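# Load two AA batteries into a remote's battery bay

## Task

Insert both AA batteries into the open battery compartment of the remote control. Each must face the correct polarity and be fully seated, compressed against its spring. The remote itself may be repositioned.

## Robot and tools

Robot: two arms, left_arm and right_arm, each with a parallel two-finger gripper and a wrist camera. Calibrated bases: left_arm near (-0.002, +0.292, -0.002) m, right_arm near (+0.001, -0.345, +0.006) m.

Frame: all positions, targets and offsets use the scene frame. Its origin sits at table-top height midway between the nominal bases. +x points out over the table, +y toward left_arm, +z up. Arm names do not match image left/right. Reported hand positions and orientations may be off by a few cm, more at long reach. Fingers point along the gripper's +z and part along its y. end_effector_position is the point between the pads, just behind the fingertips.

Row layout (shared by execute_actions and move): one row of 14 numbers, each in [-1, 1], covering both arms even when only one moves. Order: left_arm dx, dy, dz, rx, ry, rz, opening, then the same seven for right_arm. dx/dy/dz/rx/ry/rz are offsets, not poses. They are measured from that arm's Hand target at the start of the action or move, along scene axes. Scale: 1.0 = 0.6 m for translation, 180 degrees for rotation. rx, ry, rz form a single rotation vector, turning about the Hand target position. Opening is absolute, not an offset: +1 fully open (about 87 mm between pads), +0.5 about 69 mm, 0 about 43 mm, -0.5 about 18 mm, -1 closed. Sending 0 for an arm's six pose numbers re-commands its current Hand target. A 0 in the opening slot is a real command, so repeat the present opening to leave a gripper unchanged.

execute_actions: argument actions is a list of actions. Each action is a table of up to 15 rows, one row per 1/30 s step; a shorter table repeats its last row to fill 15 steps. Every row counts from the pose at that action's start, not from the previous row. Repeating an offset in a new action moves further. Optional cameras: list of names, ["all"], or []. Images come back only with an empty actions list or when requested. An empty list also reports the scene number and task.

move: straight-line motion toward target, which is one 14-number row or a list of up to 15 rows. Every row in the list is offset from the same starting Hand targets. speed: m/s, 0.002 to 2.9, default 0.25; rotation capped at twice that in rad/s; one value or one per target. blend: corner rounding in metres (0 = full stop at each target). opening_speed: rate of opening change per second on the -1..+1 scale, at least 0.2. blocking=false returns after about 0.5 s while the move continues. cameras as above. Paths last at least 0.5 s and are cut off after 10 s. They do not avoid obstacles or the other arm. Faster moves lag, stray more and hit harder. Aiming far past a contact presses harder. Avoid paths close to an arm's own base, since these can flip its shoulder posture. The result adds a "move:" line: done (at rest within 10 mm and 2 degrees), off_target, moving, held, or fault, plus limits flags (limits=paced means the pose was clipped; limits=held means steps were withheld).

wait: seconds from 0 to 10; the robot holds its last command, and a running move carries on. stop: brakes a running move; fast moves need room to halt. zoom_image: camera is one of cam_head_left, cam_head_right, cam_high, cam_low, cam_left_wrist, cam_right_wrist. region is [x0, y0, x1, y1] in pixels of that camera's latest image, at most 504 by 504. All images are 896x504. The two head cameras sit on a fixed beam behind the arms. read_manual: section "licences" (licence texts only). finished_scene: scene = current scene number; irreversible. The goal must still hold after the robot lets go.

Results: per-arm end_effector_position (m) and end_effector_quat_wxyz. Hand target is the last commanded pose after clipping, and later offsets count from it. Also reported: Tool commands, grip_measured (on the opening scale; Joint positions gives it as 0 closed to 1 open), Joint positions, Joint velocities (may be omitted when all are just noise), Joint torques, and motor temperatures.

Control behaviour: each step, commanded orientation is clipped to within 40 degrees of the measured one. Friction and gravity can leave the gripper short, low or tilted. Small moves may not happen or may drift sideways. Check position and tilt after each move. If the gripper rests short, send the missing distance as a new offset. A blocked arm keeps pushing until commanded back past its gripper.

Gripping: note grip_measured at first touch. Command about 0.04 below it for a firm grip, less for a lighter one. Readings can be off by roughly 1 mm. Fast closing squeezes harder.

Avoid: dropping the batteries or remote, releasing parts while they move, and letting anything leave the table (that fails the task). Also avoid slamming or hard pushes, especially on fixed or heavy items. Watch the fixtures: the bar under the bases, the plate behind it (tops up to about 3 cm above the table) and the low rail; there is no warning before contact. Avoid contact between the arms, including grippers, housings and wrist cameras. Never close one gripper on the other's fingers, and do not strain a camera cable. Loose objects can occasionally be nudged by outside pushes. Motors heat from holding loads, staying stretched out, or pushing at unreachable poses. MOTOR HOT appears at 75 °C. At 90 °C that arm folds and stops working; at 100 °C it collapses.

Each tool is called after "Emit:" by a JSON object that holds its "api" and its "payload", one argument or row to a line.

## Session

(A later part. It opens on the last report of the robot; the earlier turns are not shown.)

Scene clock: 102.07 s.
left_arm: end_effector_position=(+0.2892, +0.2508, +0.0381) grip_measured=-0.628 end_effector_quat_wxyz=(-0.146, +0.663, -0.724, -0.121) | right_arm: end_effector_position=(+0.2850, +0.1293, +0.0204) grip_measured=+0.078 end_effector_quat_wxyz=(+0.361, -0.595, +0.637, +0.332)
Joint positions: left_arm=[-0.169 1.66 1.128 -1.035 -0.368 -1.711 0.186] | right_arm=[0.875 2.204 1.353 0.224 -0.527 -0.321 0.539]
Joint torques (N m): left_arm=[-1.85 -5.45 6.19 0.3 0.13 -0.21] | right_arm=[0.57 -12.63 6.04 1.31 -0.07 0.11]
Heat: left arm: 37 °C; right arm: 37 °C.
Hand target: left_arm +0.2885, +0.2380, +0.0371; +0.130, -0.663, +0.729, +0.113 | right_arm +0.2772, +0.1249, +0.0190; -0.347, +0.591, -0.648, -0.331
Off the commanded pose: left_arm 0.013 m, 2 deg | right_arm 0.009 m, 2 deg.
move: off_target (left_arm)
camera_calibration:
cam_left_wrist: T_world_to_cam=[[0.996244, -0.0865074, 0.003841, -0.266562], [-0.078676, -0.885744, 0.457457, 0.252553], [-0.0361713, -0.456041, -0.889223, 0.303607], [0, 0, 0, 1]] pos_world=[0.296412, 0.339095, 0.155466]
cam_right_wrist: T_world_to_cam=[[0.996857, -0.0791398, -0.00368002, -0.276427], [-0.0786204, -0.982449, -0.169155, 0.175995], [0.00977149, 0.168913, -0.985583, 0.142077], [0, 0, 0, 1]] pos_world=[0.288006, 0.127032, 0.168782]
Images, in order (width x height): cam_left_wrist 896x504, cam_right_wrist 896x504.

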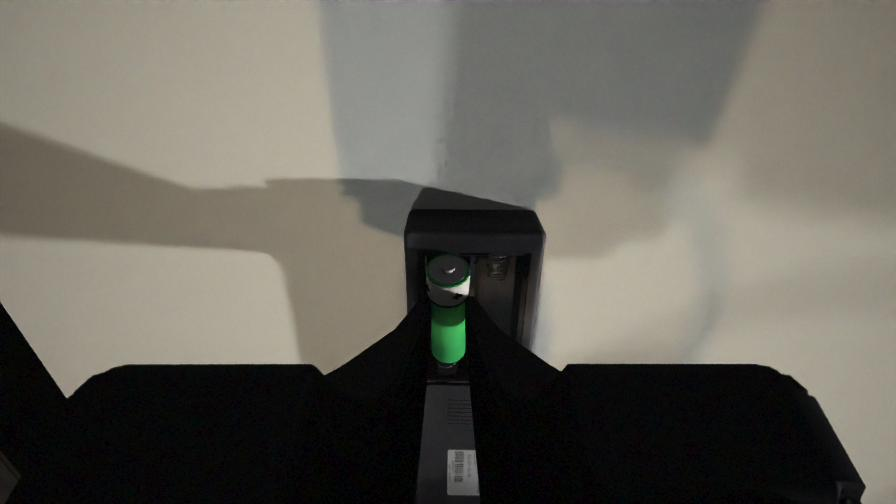

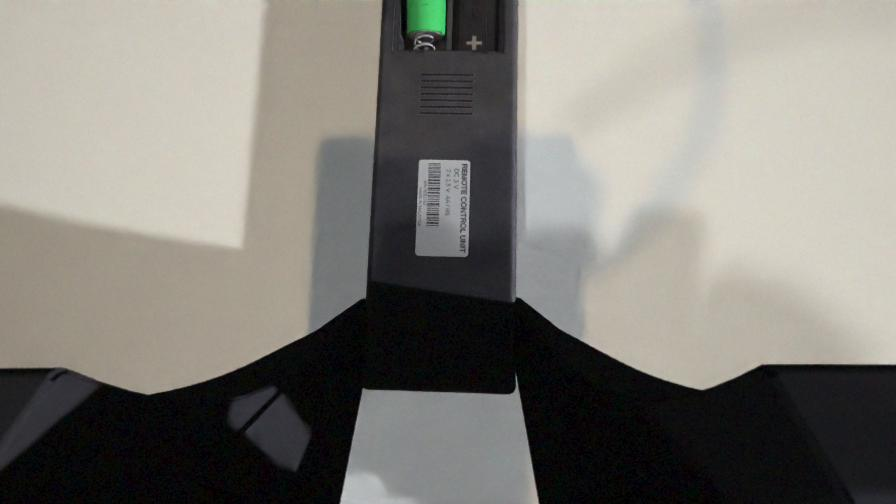

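Emit:
{"api": "move", "payload": {
  "target": [
    [-0.001, -0.013, 0.0, 0.0, 0, 0, -0.7, 0, 0, 0, 0, 0, 0, -0.02]
  ],
  "speed": 0.04,
  "cameras": ["cam_left_wrist","cam_right_wrist"]
}}

Emit:
{"api": "zoom_image", "payload": {
  "camera": "cam_left_wrist",
  "region": [350, 210, 550, 410]
}}

Emit:
{"api": "zoom_image", "payload": {
  "camera": "cam_right_wrist",
  "region": [350, 0, 550, 120]
}}

Scene clock: 103.27 s.
left_arm: end_effector_position=(+0.2890, +0.2488, +0.0391) grip_measured=-0.628 end_effector_quat_wxyz=(-0.154, +0.663, -0.721, -0.130) | right_arm: end_effector_position=(+0.2850, +0.1293, +0.0204) grip_measured=+0.078 end_effector_quat_wxyz=(+0.361, -0.595, +0.637, +0.332)
Joint positions: left_arm=[-0.19 1.668 1.138 -1.052 -0.39 -1.738 0.186] | right_arm=[0.875 2.204 1.353 0.224 -0.527 -0.321 0.539]
Joint torques (N m): left_arm=[-2.28 -5.5 6.09 0.33 0.39 -0.16] | right_arm=[0.62 -12.6 6.04 1.3 -0.08 0.1]
Heat: left arm: 36 °C; right arm: 37 °C.
Hand target: left_arm +0.2880, +0.2302, +0.0371; -0.130, +0.663, -0.729, -0.113 | right_arm +0.2772, +0.1249, +0.0190; -0.347, +0.591, -0.648, -0.331
Off the commanded pose: left_arm 0.019 m, 3 deg | right_arm 0.009 m, 2 deg.
move: off_target (left_arm)
camera_calibration:
cam_left_wrist: T_world_to_cam=[[0.996545, -0.0829979, 0.00296664, -0.267498], [-0.0759545, -0.896365, 0.436761, 0.252987], [-0.0335911, -0.435478, -0.899572, 0.29816], [0, 0, 0, 1]] pos_world=[0.295805, 0.334409, 0.158515]
cam_right_wrist: T_world_to_cam=[[0.996857, -0.0791398, -0.00368002, -0.276427], [-0.0786204, -0.982449, -0.169155, 0.175995], [0.00977149, 0.168913, -0.985583, 0.142077], [0, 0, 0, 1]] pos_world=[0.288006, 0.127032, 0.168782]
Images, in order (width x height): cam_left_wrist 896x504, cam_right_wrist 896x504.

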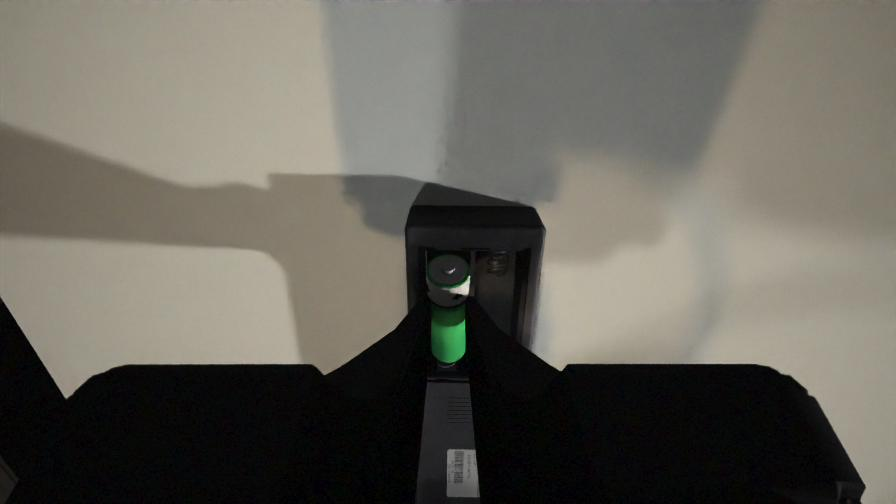

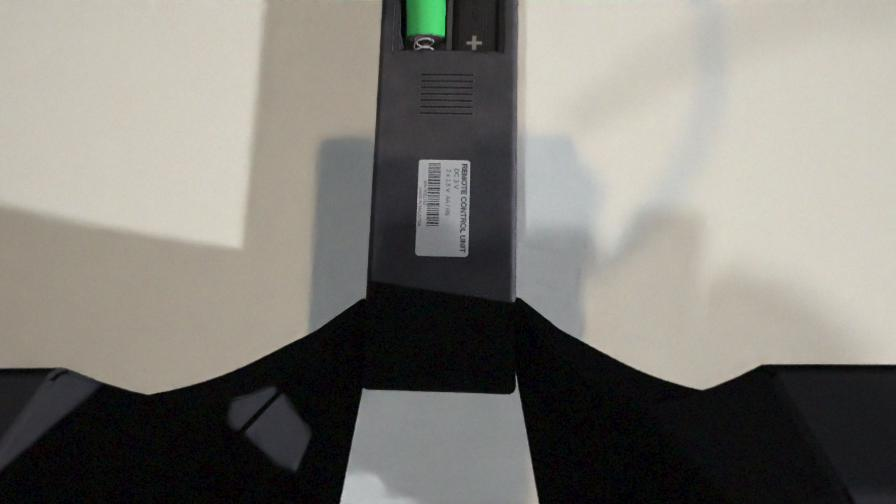

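Scaled by 2.520 from the camera's 896x504 image, which has a finer 1280x720 frame.

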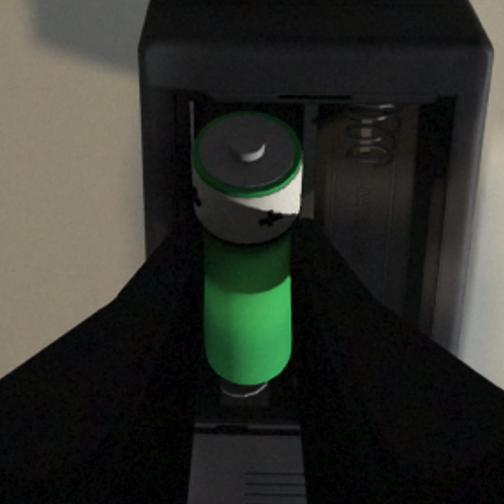

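Scaled by 2.520 from the camera's 896x504 image, which has a finer 1280x720 frame.

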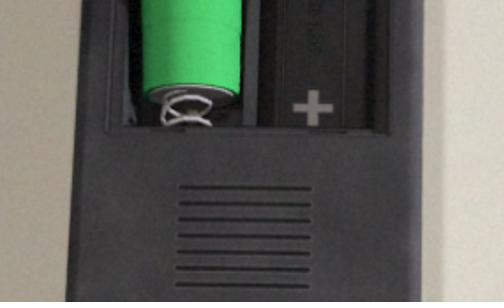

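Emit:
{"api": "move", "payload": {
  "target": [
    [-0.001, -0.013, -0.005, 0.0, 0, 0, -0.7, 0, 0, 0, 0, 0, 0, -0.02],
    [-0.001, -0.018, -0.028, -0.0662, 0.0076, 0, -0.7, 0, 0, 0, 0, 0, 0, -0.02]
  ],
  "speed": 0.04,
  "cameras": ["cam_left_wrist","cam_right_wrist","cam_low"]
}}

Emit:
{"api": "zoom_image", "payload": {
  "camera": "cam_left_wrist",
  "region": [350, 210, 550, 410]
}}

Emit:
{"api": "zoom_image", "payload": {
  "camera": "cam_right_wrist",
  "region": [350, 0, 550, 120]
}}

Emit:
{"api": "zoom_image", "payload": {
  "camera": "cam_low",
  "region": [490, 270, 550, 315]
}}

Scene clock: 107.53 s.
left_arm: end_effector_position=(+0.2874, +0.2262, +0.0319) grip_measured=-0.699 end_effector_quat_wxyz=(-0.068, +0.671, -0.736, -0.060) | right_arm: end_effector_position=(+0.2847, +0.1289, +0.0204) grip_measured=+0.078 end_effector_quat_wxyz=(+0.360, -0.595, +0.638, +0.332)
Joint positions: left_arm=[-0.129 1.667 1.116 -0.995 -0.168 -1.661 0.15] | right_arm=[0.875 2.203 1.352 0.221 -0.526 -0.32 0.539]
Joint torques (N m): left_arm=[0.47 -5.19 2.66 1.08 0.37 0.08] | right_arm=[0.58 -12.45 6.04 1.35 -0.1 0.11]
Motor temperatures (°C): left_arm=[22 36 34 23 24 25 24] | right_arm=[22 38 36 35 21 21 22]
Heat: left arm: 36 °C; right arm: 38 °C.
Hand target: left_arm +0.2875, +0.2194, +0.0205; +0.052, -0.671, +0.738, +0.045 | right_arm +0.2772, +0.1250, +0.0191; -0.347, +0.591, -0.648, -0.331
Off the commanded pose: left_arm 0.013 m, 3 deg | right_arm 0.009 m, 2 deg.
move: off_target (left_arm)
camera_calibration:
cam_left_wrist: T_world_to_cam=[[0.995723, -0.0917536, -0.0107759, -0.26513], [-0.0649821, -0.778511, 0.624259, 0.19996], [-0.0656671, -0.620889, -0.781144, 0.329048], [0, 0, 0, 1]] pos_world=[0.298597, 0.335646, 0.12935]
cam_right_wrist: T_world_to_cam=[[0.996778, -0.0800664, -0.00470917, -0.276031], [-0.0797234, -0.982664, -0.167381, 0.175857], [0.00877409, 0.167218, -0.985881, 0.142761], [0, 0, 0, 1]] pos_world=[0.287909, 0.126835, 0.168881]
Images, in order (width x height): cam_low 896x504, cam_left_wrist 896x504, cam_right_wrist 896x504.

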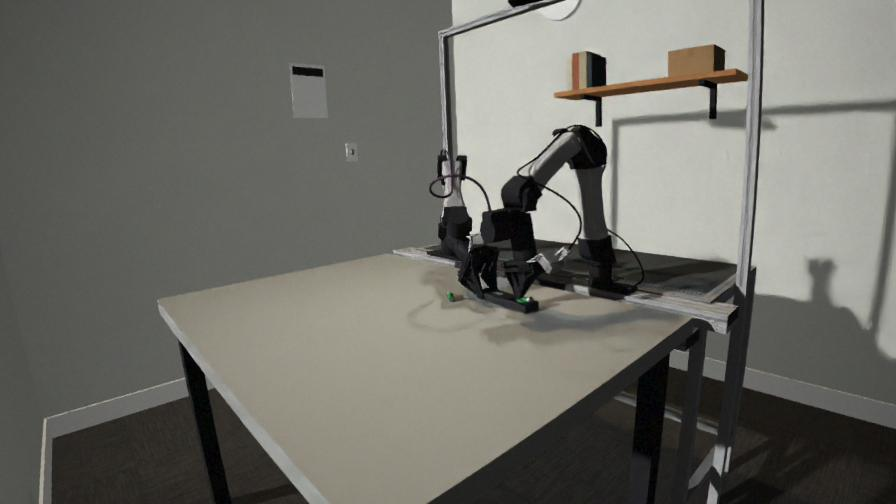

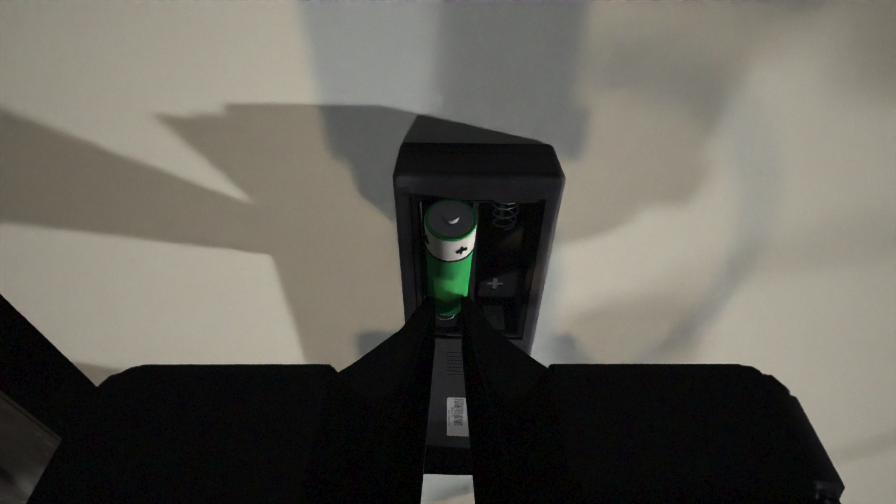

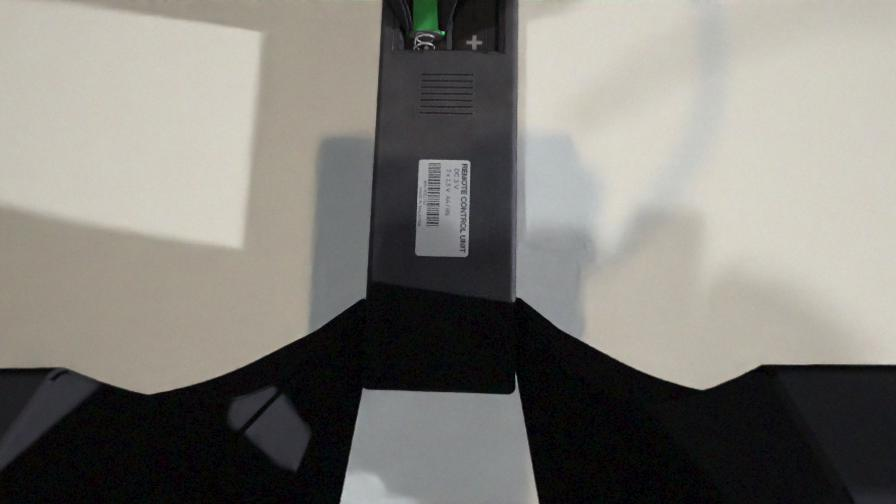

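Scaled by 2.520 from the camera's 896x504 image, which has a finer 1280x720 frame.

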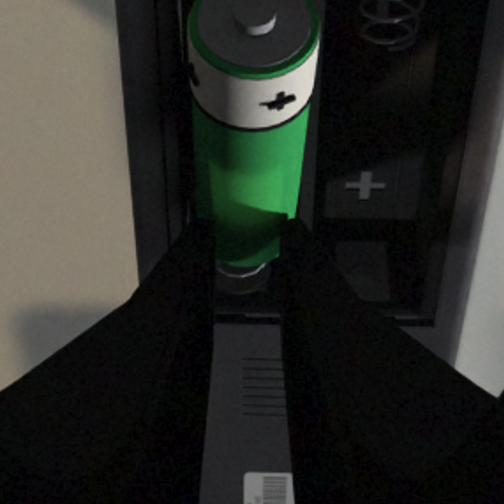

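Scaled by 2.520 from the camera's 896x504 image, which has a finer 1280x720 frame.

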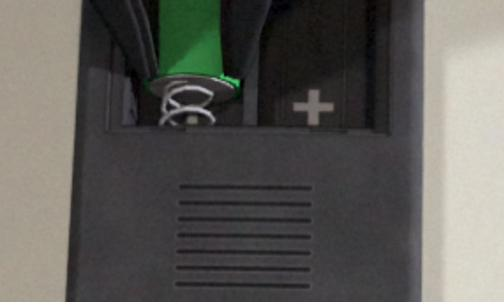

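Scaled by 8.400 from the camera's 896x504 image, which has a finer 1280x720 frame.

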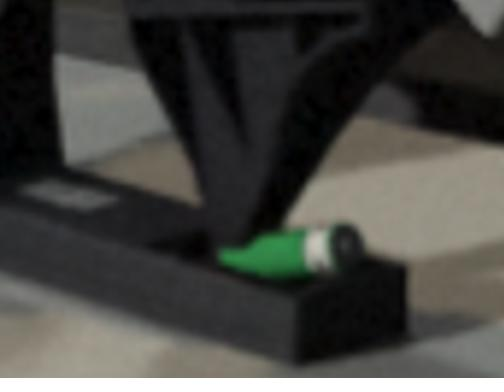

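Emit:
{"api": "move", "payload": {
  "target": [
    [0, 0.0, 0.0, 0, 0, 0, -0.4, 0, 0, 0, 0, 0, 0, -0.02],
    [0, 0.0, 0.05, 0, 0, 0, -0.4, 0, 0, 0, 0, 0, 0, -0.02],
    [0.004, 0.06, 0.08, 0.0662, -0.0076, 0, -0.4, 0, 0, 0, 0, 0, 0, -0.02]
  ],
  "speed": 0.08,
  "cameras": ["cam_left_wrist","cam_right_wrist","cam_low"]
}}

Emit:
{"api": "zoom_image", "payload": {
  "camera": "cam_left_wrist",
  "region": [350, 170, 550, 370]
}}

Emit:
{"api": "zoom_image", "payload": {
  "camera": "cam_low",
  "region": [490, 270, 550, 315]
}}

Scene clock: 111.60 s.
left_arm: end_effector_position=(+0.2893, +0.2518, +0.0577) grip_measured=-0.400 end_effector_quat_wxyz=(-0.118, +0.663, -0.731, -0.113) | right_arm: end_effector_position=(+0.2847, +0.1289, +0.0206) grip_measured=+0.078 end_effector_quat_wxyz=(+0.360, -0.595, +0.637, +0.332)
Joint positions: left_arm=[-0.129 1.651 1.203 -1.122 -0.312 -1.661 0.3] | right_arm=[0.875 2.202 1.352 0.221 -0.526 -0.321 0.539]
Joint torques (N m): left_arm=[0.14 -8.29 6.23 0.18 -0.47 -0.02] | right_arm=[0.57 -12.38 6.11 1.35 -0.08 0.1]
Heat: left arm: 36 °C; right arm: 38 °C.
Hand target: left_arm +0.2898, +0.2554, +0.0683; +0.130, -0.663, +0.729, +0.113 | right_arm +0.2772, +0.1250, +0.0191; -0.347, +0.591, -0.648, -0.331
Off the commanded pose: left_arm 0.011 m, 1 deg | right_arm 0.009 m, 2 deg.
move: off_target (left_arm)
camera_calibration:
cam_left_wrist: T_world_to_cam=[[0.99545, -0.0925719, -0.0225993, -0.263375], [-0.0685961, -0.860761, 0.504366, 0.23251], [-0.0661427, -0.50052, -0.863194, 0.339861], [0, 0, 0, 1]] pos_world=[0.300605, 0.345862, 0.170144]
cam_right_wrist: T_world_to_cam=[[0.996792, -0.0799196, -0.00438127, -0.276016], [-0.0795236, -0.982676, -0.167405, 0.175716], [0.00907357, 0.167216, -0.985878, 0.142791], [0, 0, 0, 1]] pos_world=[0.287809, 0.126736, 0.168981]
Images, in order (width x height): cam_low 896x504, cam_left_wrist 896x504, cam_right_wrist 896x504.

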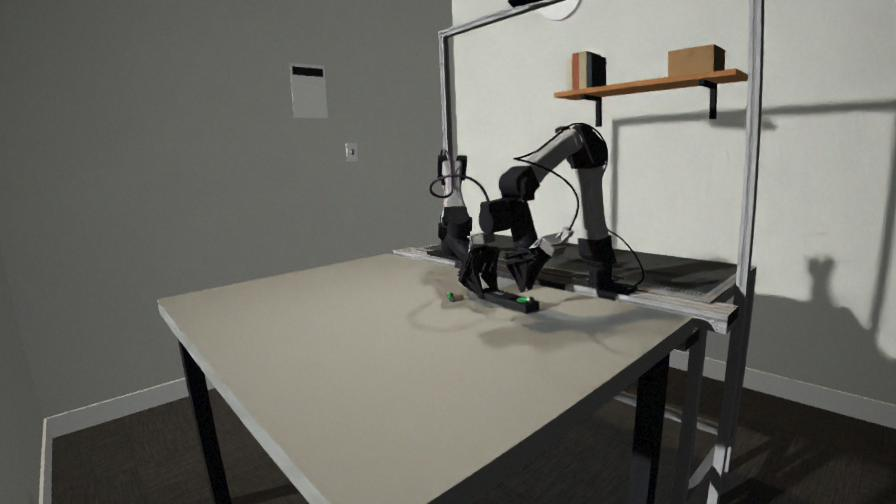

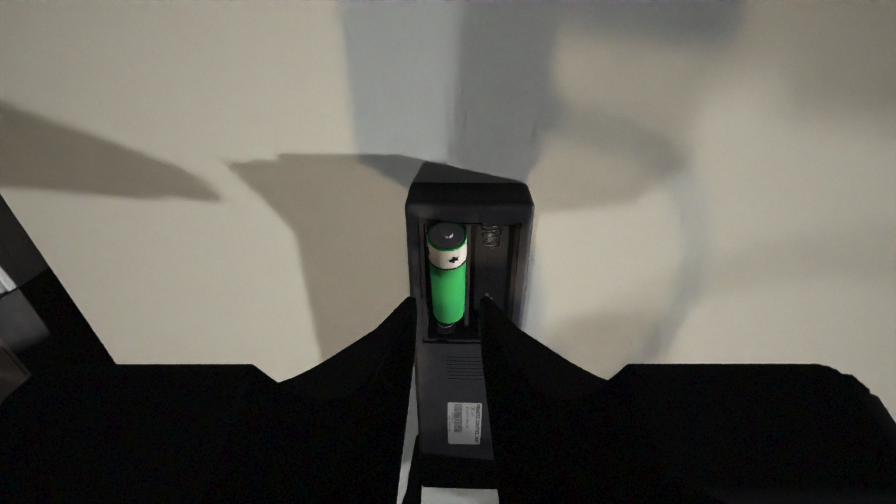

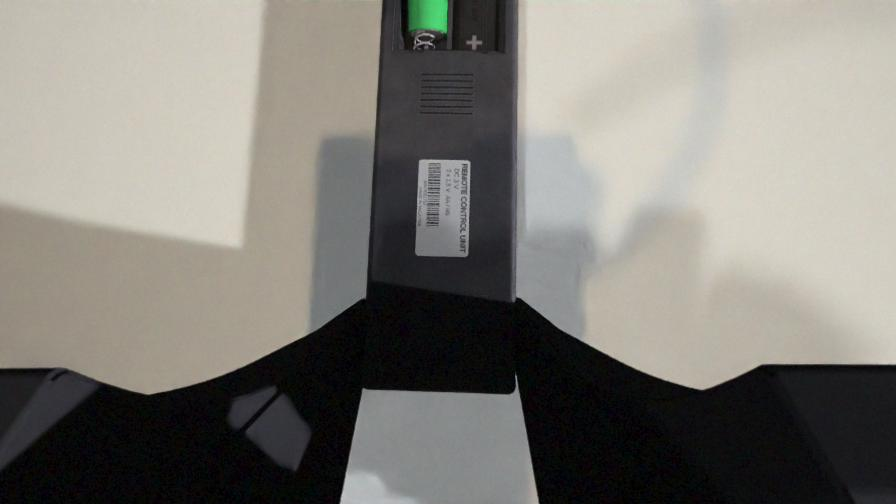

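Scaled by 2.520 from the camera's 896x504 image, which has a finer 1280x720 frame.

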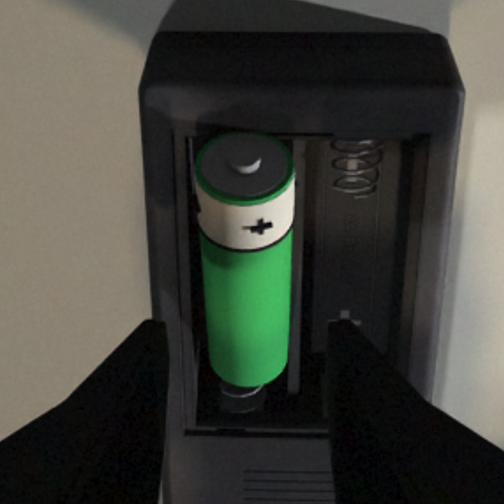

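Scaled by 8.400 from the camera's 896x504 image, which has a finer 1280x720 frame.

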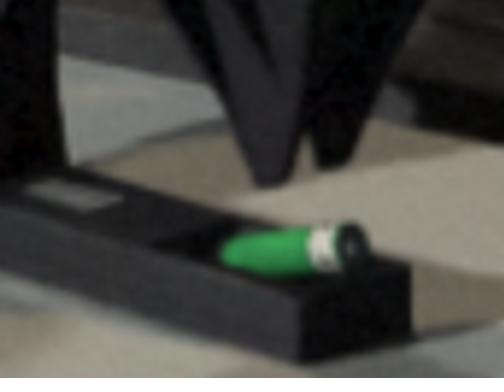

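Emit:
{"api": "move", "payload": {
  "target": [
    [0, 0.0, 0.0, 0, 0, 0, -0.97, 0, 0, 0, 0, 0, 0, -0.02],
    [-0.0005, 0.012, -0.005, -0.0662, 0.0076, 0, -0.97, 0, 0, 0, 0, 0, 0, -0.02]
  ],
  "speed": 0.06,
  "cameras": ["cam_left_wrist","cam_low"]
}}

Emit:
{"api": "zoom_image", "payload": {
  "camera": "cam_left_wrist",
  "region": [350, 170, 550, 370]
}}

Emit:
{"api": "zoom_image", "payload": {
  "camera": "cam_low",
  "region": [490, 270, 550, 315]
}}

Scene clock: 115.23 s.
left_arm: end_effector_position=(+0.2883, +0.2622, +0.0614) grip_measured=-0.970 end_effector_quat_wxyz=(-0.049, +0.671, -0.738, -0.058) | right_arm: end_effector_position=(+0.2847, +0.1289, +0.0206) grip_measured=+0.078 end_effector_quat_wxyz=(+0.360, -0.595, +0.637, +0.332)
Joint positions: left_arm=[0.018 1.639 1.203 -1.11 -0.132 -1.512 0.015] | right_arm=[0.875 2.202 1.352 0.221 -0.526 -0.321 0.539]
Joint torques (N m): left_arm=[1.09 -8.05 4.57 0.63 0.11 0.15] | right_arm=[0.58 -12.42 6.12 1.34 -0.08 0.11]
Heat: left arm: 36 °C; right arm: 38 °C.
Hand target: left_arm +0.2895, +0.2627, +0.0653; +0.052, -0.672, +0.738, +0.045 | right_arm +0.2772, +0.1250, +0.0191; -0.347, +0.591, -0.648, -0.331
Off the commanded pose: left_arm 0.004 m, 2 deg | right_arm 0.009 m, 2 deg.
move: done
camera_calibration:
cam_left_wrist: T_world_to_cam=[[0.995217, -0.091513, -0.0341752, -0.260846], [-0.0476278, -0.760013, 0.64816, 0.198369], [-0.0852887, -0.643433, -0.760737, 0.384851], [0, 0, 0, 1]] pos_world=[0.30187, 0.374518, 0.155281]
Images, in order (width x height): cam_low 896x504, cam_left_wrist 896x504.

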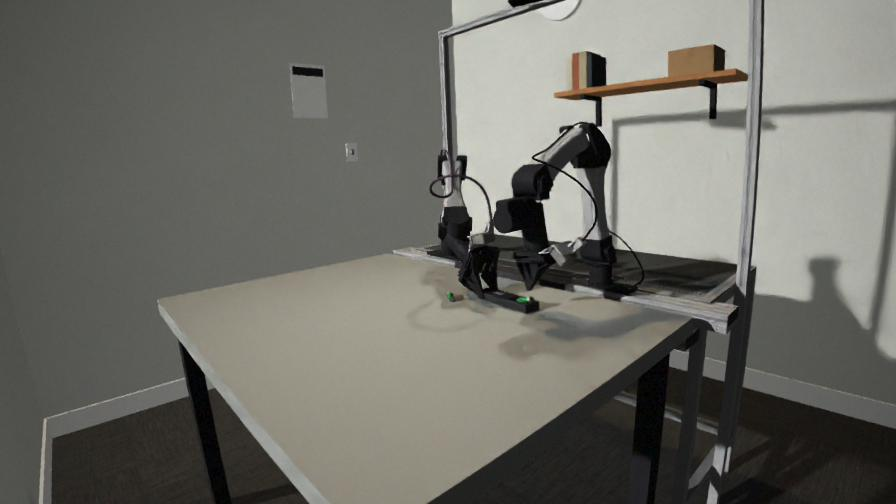

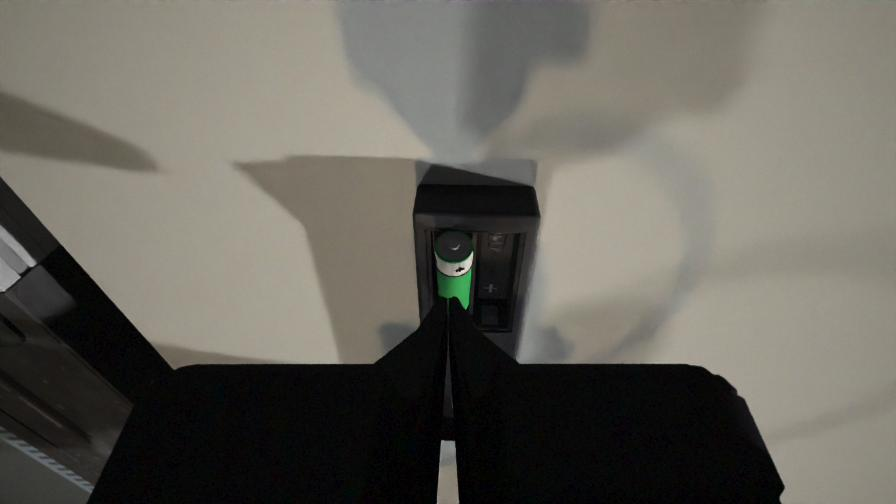

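Scaled by 2.520 from the camera's 896x504 image, which has a finer 1280x720 frame.

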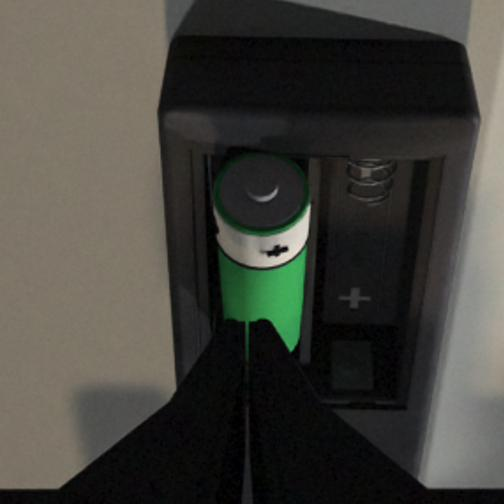

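Scaled by 8.400 from the camera's 896x504 image, which has a finer 1280x720 frame.

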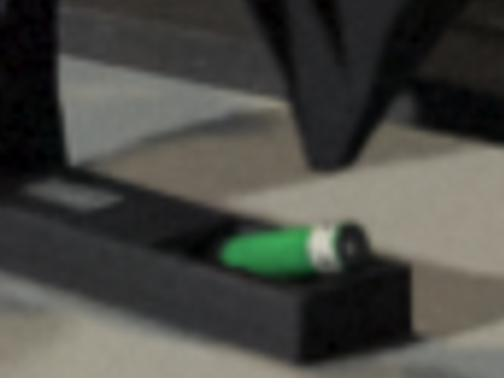

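Emit:
{"api": "move", "payload": {
  "target": [0.003, 0.004, -0.042, 0, 0, 0, -0.97, 0, 0, 0, 0, 0, 0, -0.02],
  "speed": 0.04,
  "cameras": ["cam_left_wrist","cam_low"]
}}

Emit:
{"api": "zoom_image", "payload": {
  "camera": "cam_left_wrist",
  "region": [350, 170, 550, 370]
}}

Emit:
{"api": "zoom_image", "payload": {
  "camera": "cam_low",
  "region": [490, 270, 550, 315]
}}

Scene clock: 116.70 s.
left_arm: end_effector_position=(+0.2925, +0.2635, +0.0463) grip_measured=-0.970 end_effector_quat_wxyz=(-0.059, +0.671, -0.738, -0.045) | right_arm: end_effector_position=(+0.2847, +0.1289, +0.0206) grip_measured=+0.078 end_effector_quat_wxyz=(+0.360, -0.595, +0.637, +0.332)
Joint positions: left_arm=[0.024 1.639 1.14 -1.014 -0.129 -1.504 0.015] | right_arm=[0.875 2.202 1.352 0.221 -0.526 -0.321 0.539]
Joint torques (N m): left_arm=[1.2 -5.55 4.03 0.73 0.02 0.11] | right_arm=[0.64 -12.45 6.15 1.32 -0.1 0.14]
Heat: left arm: 36 °C; right arm: 38 °C.
Hand target: left_arm +0.2913, +0.2651, +0.0402; +0.052, -0.671, +0.738, +0.045 | right_arm +0.2772, +0.1250, +0.0191; -0.347, +0.591, -0.648, -0.331
Off the commanded pose: left_arm 0.006 m, 1 deg | right_arm 0.009 m, 2 deg.
move: done
camera_calibration:
cam_left_wrist: T_world_to_cam=[[0.995558, -0.0941324, -0.00154223, -0.26643], [-0.0705583, -0.756881, 0.649733, 0.215136], [-0.0623282, -0.646738, -0.760161, 0.368711], [0, 0, 0, 1]] pos_world=[0.303407, 0.376212, 0.140088]
Images, in order (width x height): cam_low 896x504, cam_left_wrist 896x504.

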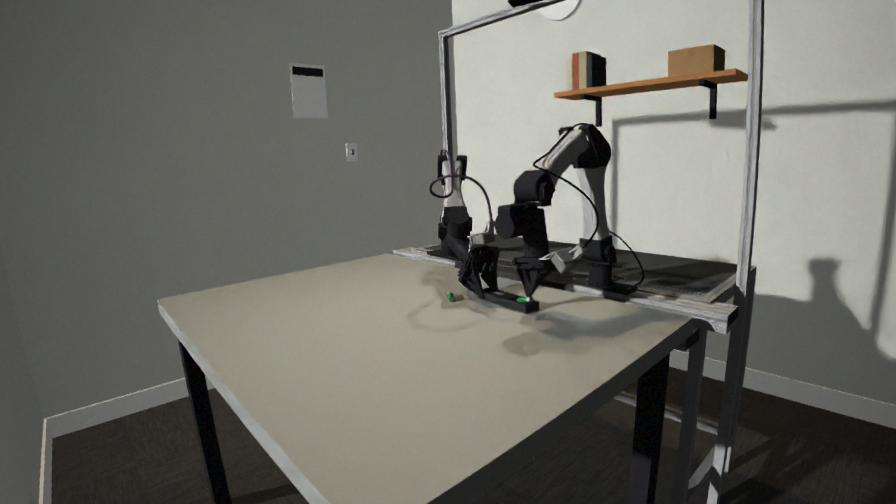

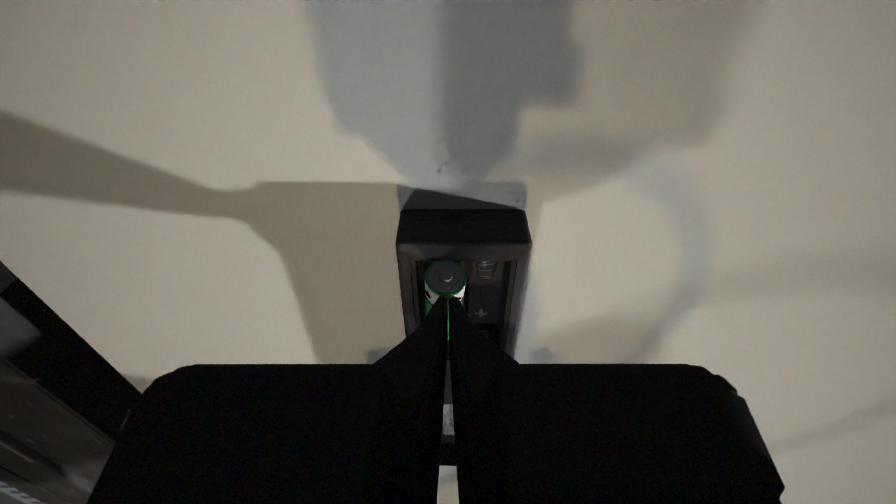

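Scaled by 2.520 from the camera's 896x504 image, which has a finer 1280x720 frame.

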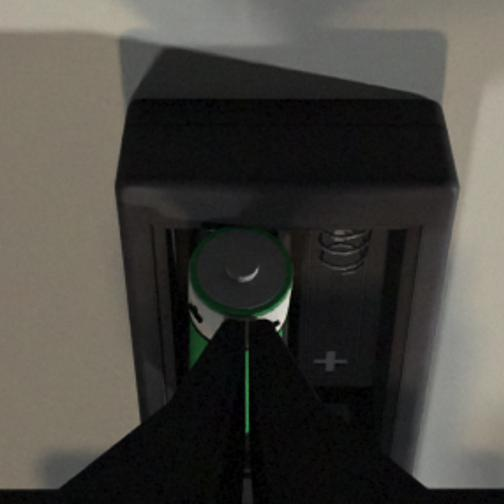

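Scaled by 8.400 from the camera's 896x504 image, which has a finer 1280x720 frame.

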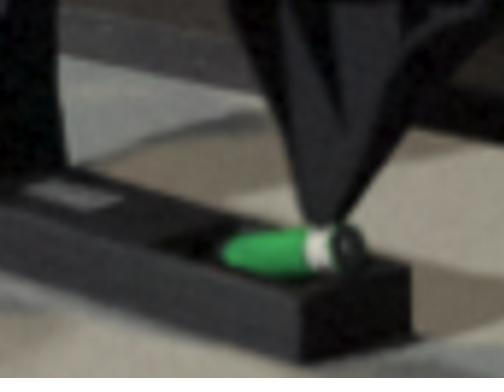

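Emit:
{"api": "move", "payload": {
  "target": [-0.003, 0.0, -0.018, 0, 0, 0, -0.97, 0, 0, 0, 0, 0, 0, -0.02],
  "speed": 0.03,
  "cameras": ["cam_left_wrist","cam_low","cam_right_wrist"]
}}

Emit:
{"api": "zoom_image", "payload": {
  "camera": "cam_left_wrist",
  "region": [350, 170, 550, 370]
}}

Emit:
{"api": "zoom_image", "payload": {
  "camera": "cam_low",
  "region": [490, 270, 550, 315]
}}

Scene clock: 117.87 s.
left_arm: end_effector_position=(+0.2943, +0.2605, +0.0343) grip_measured=-0.970 end_effector_quat_wxyz=(-0.057, +0.672, -0.738, -0.035) | right_arm: end_effector_position=(+0.2839, +0.1294, +0.0205) grip_measured=+0.078 end_effector_quat_wxyz=(+0.360, -0.595, +0.637, +0.332)
Joint positions: left_arm=[0.024 1.651 1.101 -0.952 -0.111 -1.504 0.015] | right_arm=[0.877 2.202 1.352 0.221 -0.526 -0.321 0.539]
Joint torques (N m): left_arm=[1.1 -5.86 4.21 0.59 -0.18 0.12] | right_arm=[0.42 -12.38 6.15 1.35 -0.11 0.13]
Heat: left arm: 36 °C; right arm: 39 °C.
Hand target: left_arm +0.2896, +0.2651, +0.0293; +0.052, -0.671, +0.738, +0.045 | right_arm +0.2770, +0.1250, +0.0190; -0.347, +0.592, -0.648, -0.331
Off the commanded pose: left_arm 0.008 m, 1 deg | right_arm 0.008 m, 2 deg.
move: done
camera_calibration:
cam_left_wrist: T_world_to_cam=[[0.995435, -0.0947548, 0.0114344, -0.268761], [-0.0785112, -0.744829, 0.662621, 0.219446], [-0.0542698, -0.660493, -0.748868, 0.358535], [0, 0, 0, 1]] pos_world=[0.30422, 0.374793, 0.126159]
cam_right_wrist: T_world_to_cam=[[0.996919, -0.0783232, -0.00419784, -0.275441], [-0.0779212, -0.982841, -0.167187, 0.175768], [0.00896879, 0.166999, -0.985916, 0.142762], [0, 0, 0, 1]] pos_world=[0.287009, 0.127338, 0.168982]
Images, in order (width x height): cam_low 896x504, cam_left_wrist 896x504, cam_right_wrist 896x504.

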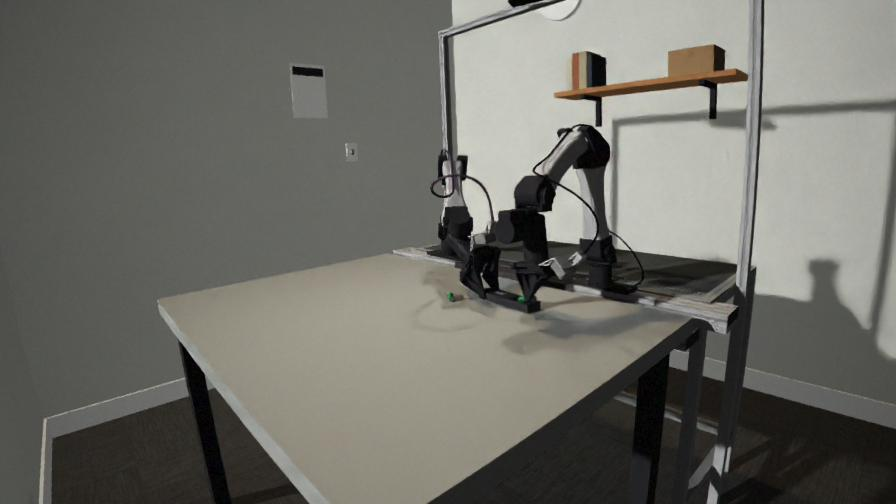

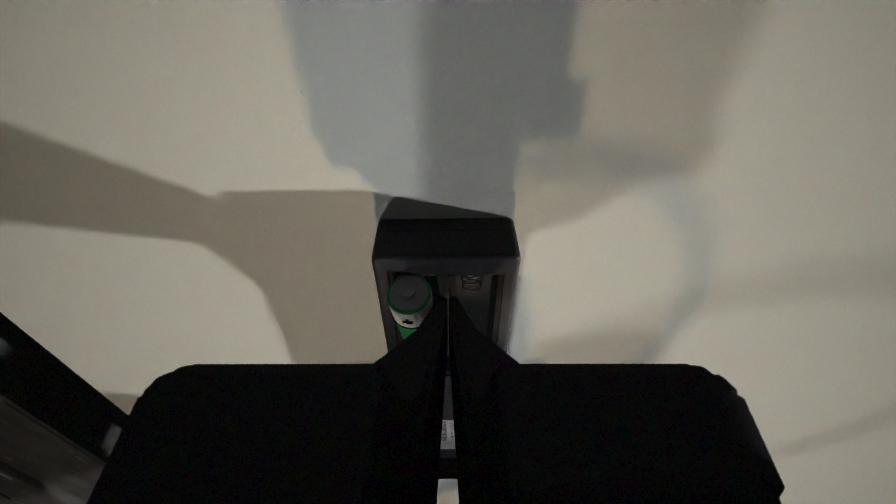

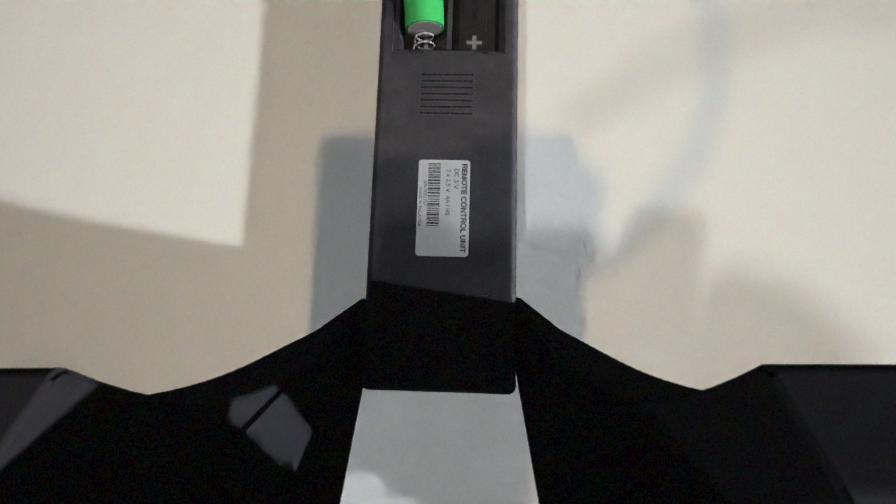

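Scaled by 2.520 from the camera's 896x504 image, which has a finer 1280x720 frame.

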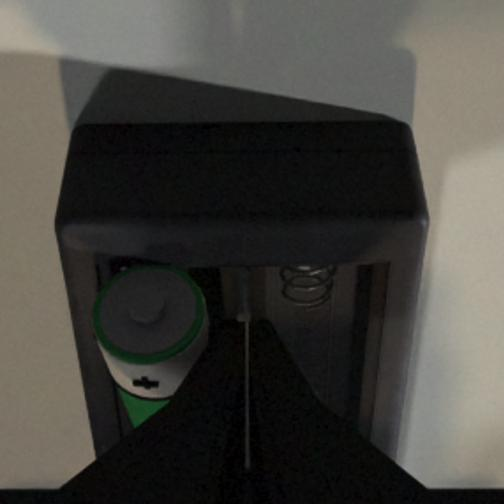

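Scaled by 8.400 from the camera's 896x504 image, which has a finer 1280x720 frame.

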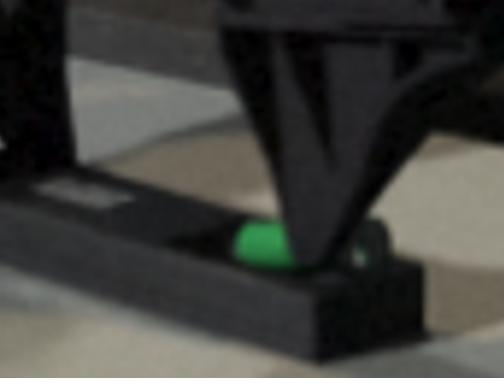

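Emit:
{"api": "move", "payload": {
  "target": [
    [0, 0.0, 0.05, 0, 0, 0, -0.97, 0, 0, 0, 0, 0, 0, -0.02],
    [0, 0.0, 0.06, 0, 0, 0, -0.83, 0, 0, 0, 0, 0, 0, -0.02]
  ],
  "speed": 0.08,
  "cameras": ["cam_left_wrist","cam_low"]
}}

Emit:
{"api": "zoom_image", "payload": {
  "camera": "cam_left_wrist",
  "region": [350, 170, 550, 370]
}}

Emit:
{"api": "zoom_image", "payload": {
  "camera": "cam_low",
  "region": [490, 270, 550, 315]
}}

Scene clock: 120.40 s.
left_arm: end_effector_position=(+0.2898, +0.2602, +0.0557) grip_measured=-0.830 end_effector_quat_wxyz=(-0.046, +0.671, -0.739, -0.046) | right_arm: end_effector_position=(+0.2839, +0.1294, +0.0205) grip_measured=+0.078 end_effector_quat_wxyz=(+0.360, -0.595, +0.637, +0.332)
Joint positions: left_arm=[0.024 1.64 1.179 -1.073 -0.111 -1.504 0.085] | right_arm=[0.877 2.202 1.352 0.221 -0.526 -0.321 0.539]
Joint torques (N m): left_arm=[1.35 -8.16 6.3 0.26 -0.17 0.13] | right_arm=[0.4 -12.42 6.13 1.35 -0.08 0.12]
Heat: left arm: 36 °C; right arm: 39 °C.
Hand target: left_arm +0.2895, +0.2651, +0.0653; +0.052, -0.672, +0.738, +0.045 | right_arm +0.2770, +0.1250, +0.0190; -0.347, +0.592, -0.648, -0.331
Off the commanded pose: left_arm 0.011 m, 1 deg | right_arm 0.008 m, 2 deg.
move: off_target (left_arm); target 2's new opening was sent with left_arm's hand 0.011 m and 1 deg from that target
camera_calibration:
cam_left_wrist: T_world_to_cam=[[0.995283, -0.0945368, -0.0217802, -0.262645], [-0.0562792, -0.745511, 0.664113, 0.198371], [-0.0790204, -0.659754, -0.747315, 0.381105], [0, 0, 0, 1]] pos_world=[0.302685, 0.374494, 0.147344]
Images, in order (width x height): cam_low 896x504, cam_left_wrist 896x504.

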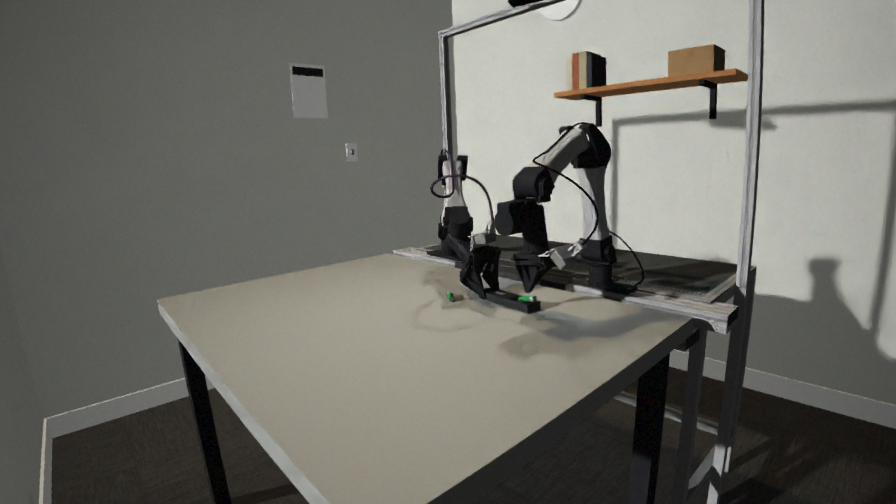

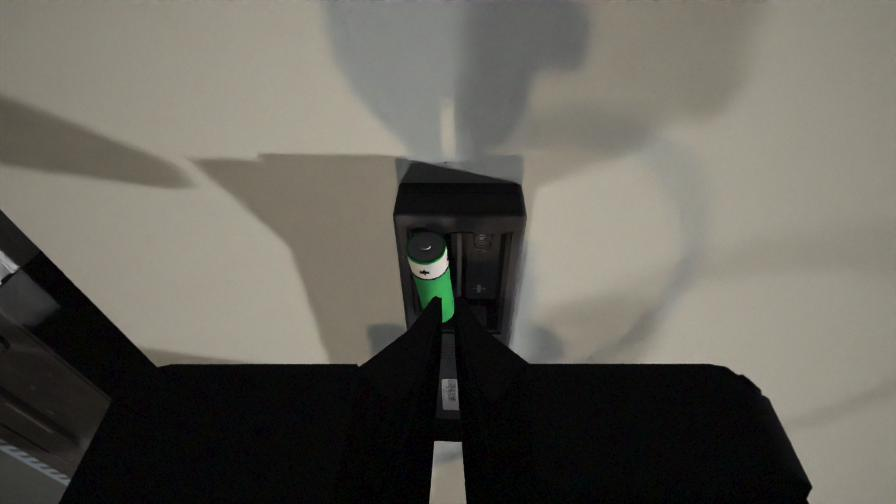

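Scaled by 2.520 from the camera's 896x504 image, which has a finer 1280x720 frame.

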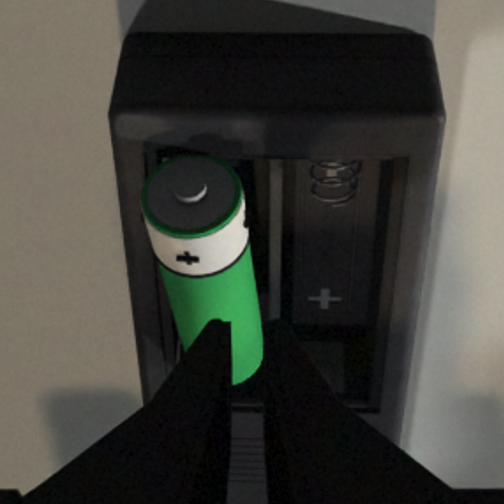

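Scaled by 8.400 from the camera's 896x504 image, which has a finer 1280x720 frame.

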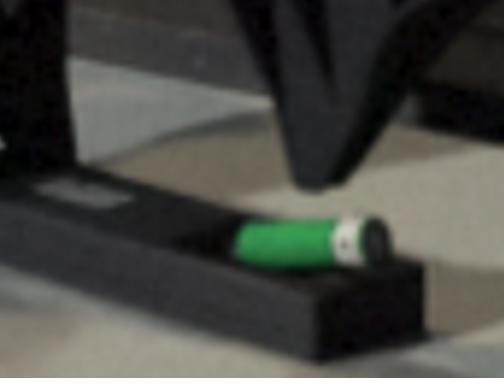

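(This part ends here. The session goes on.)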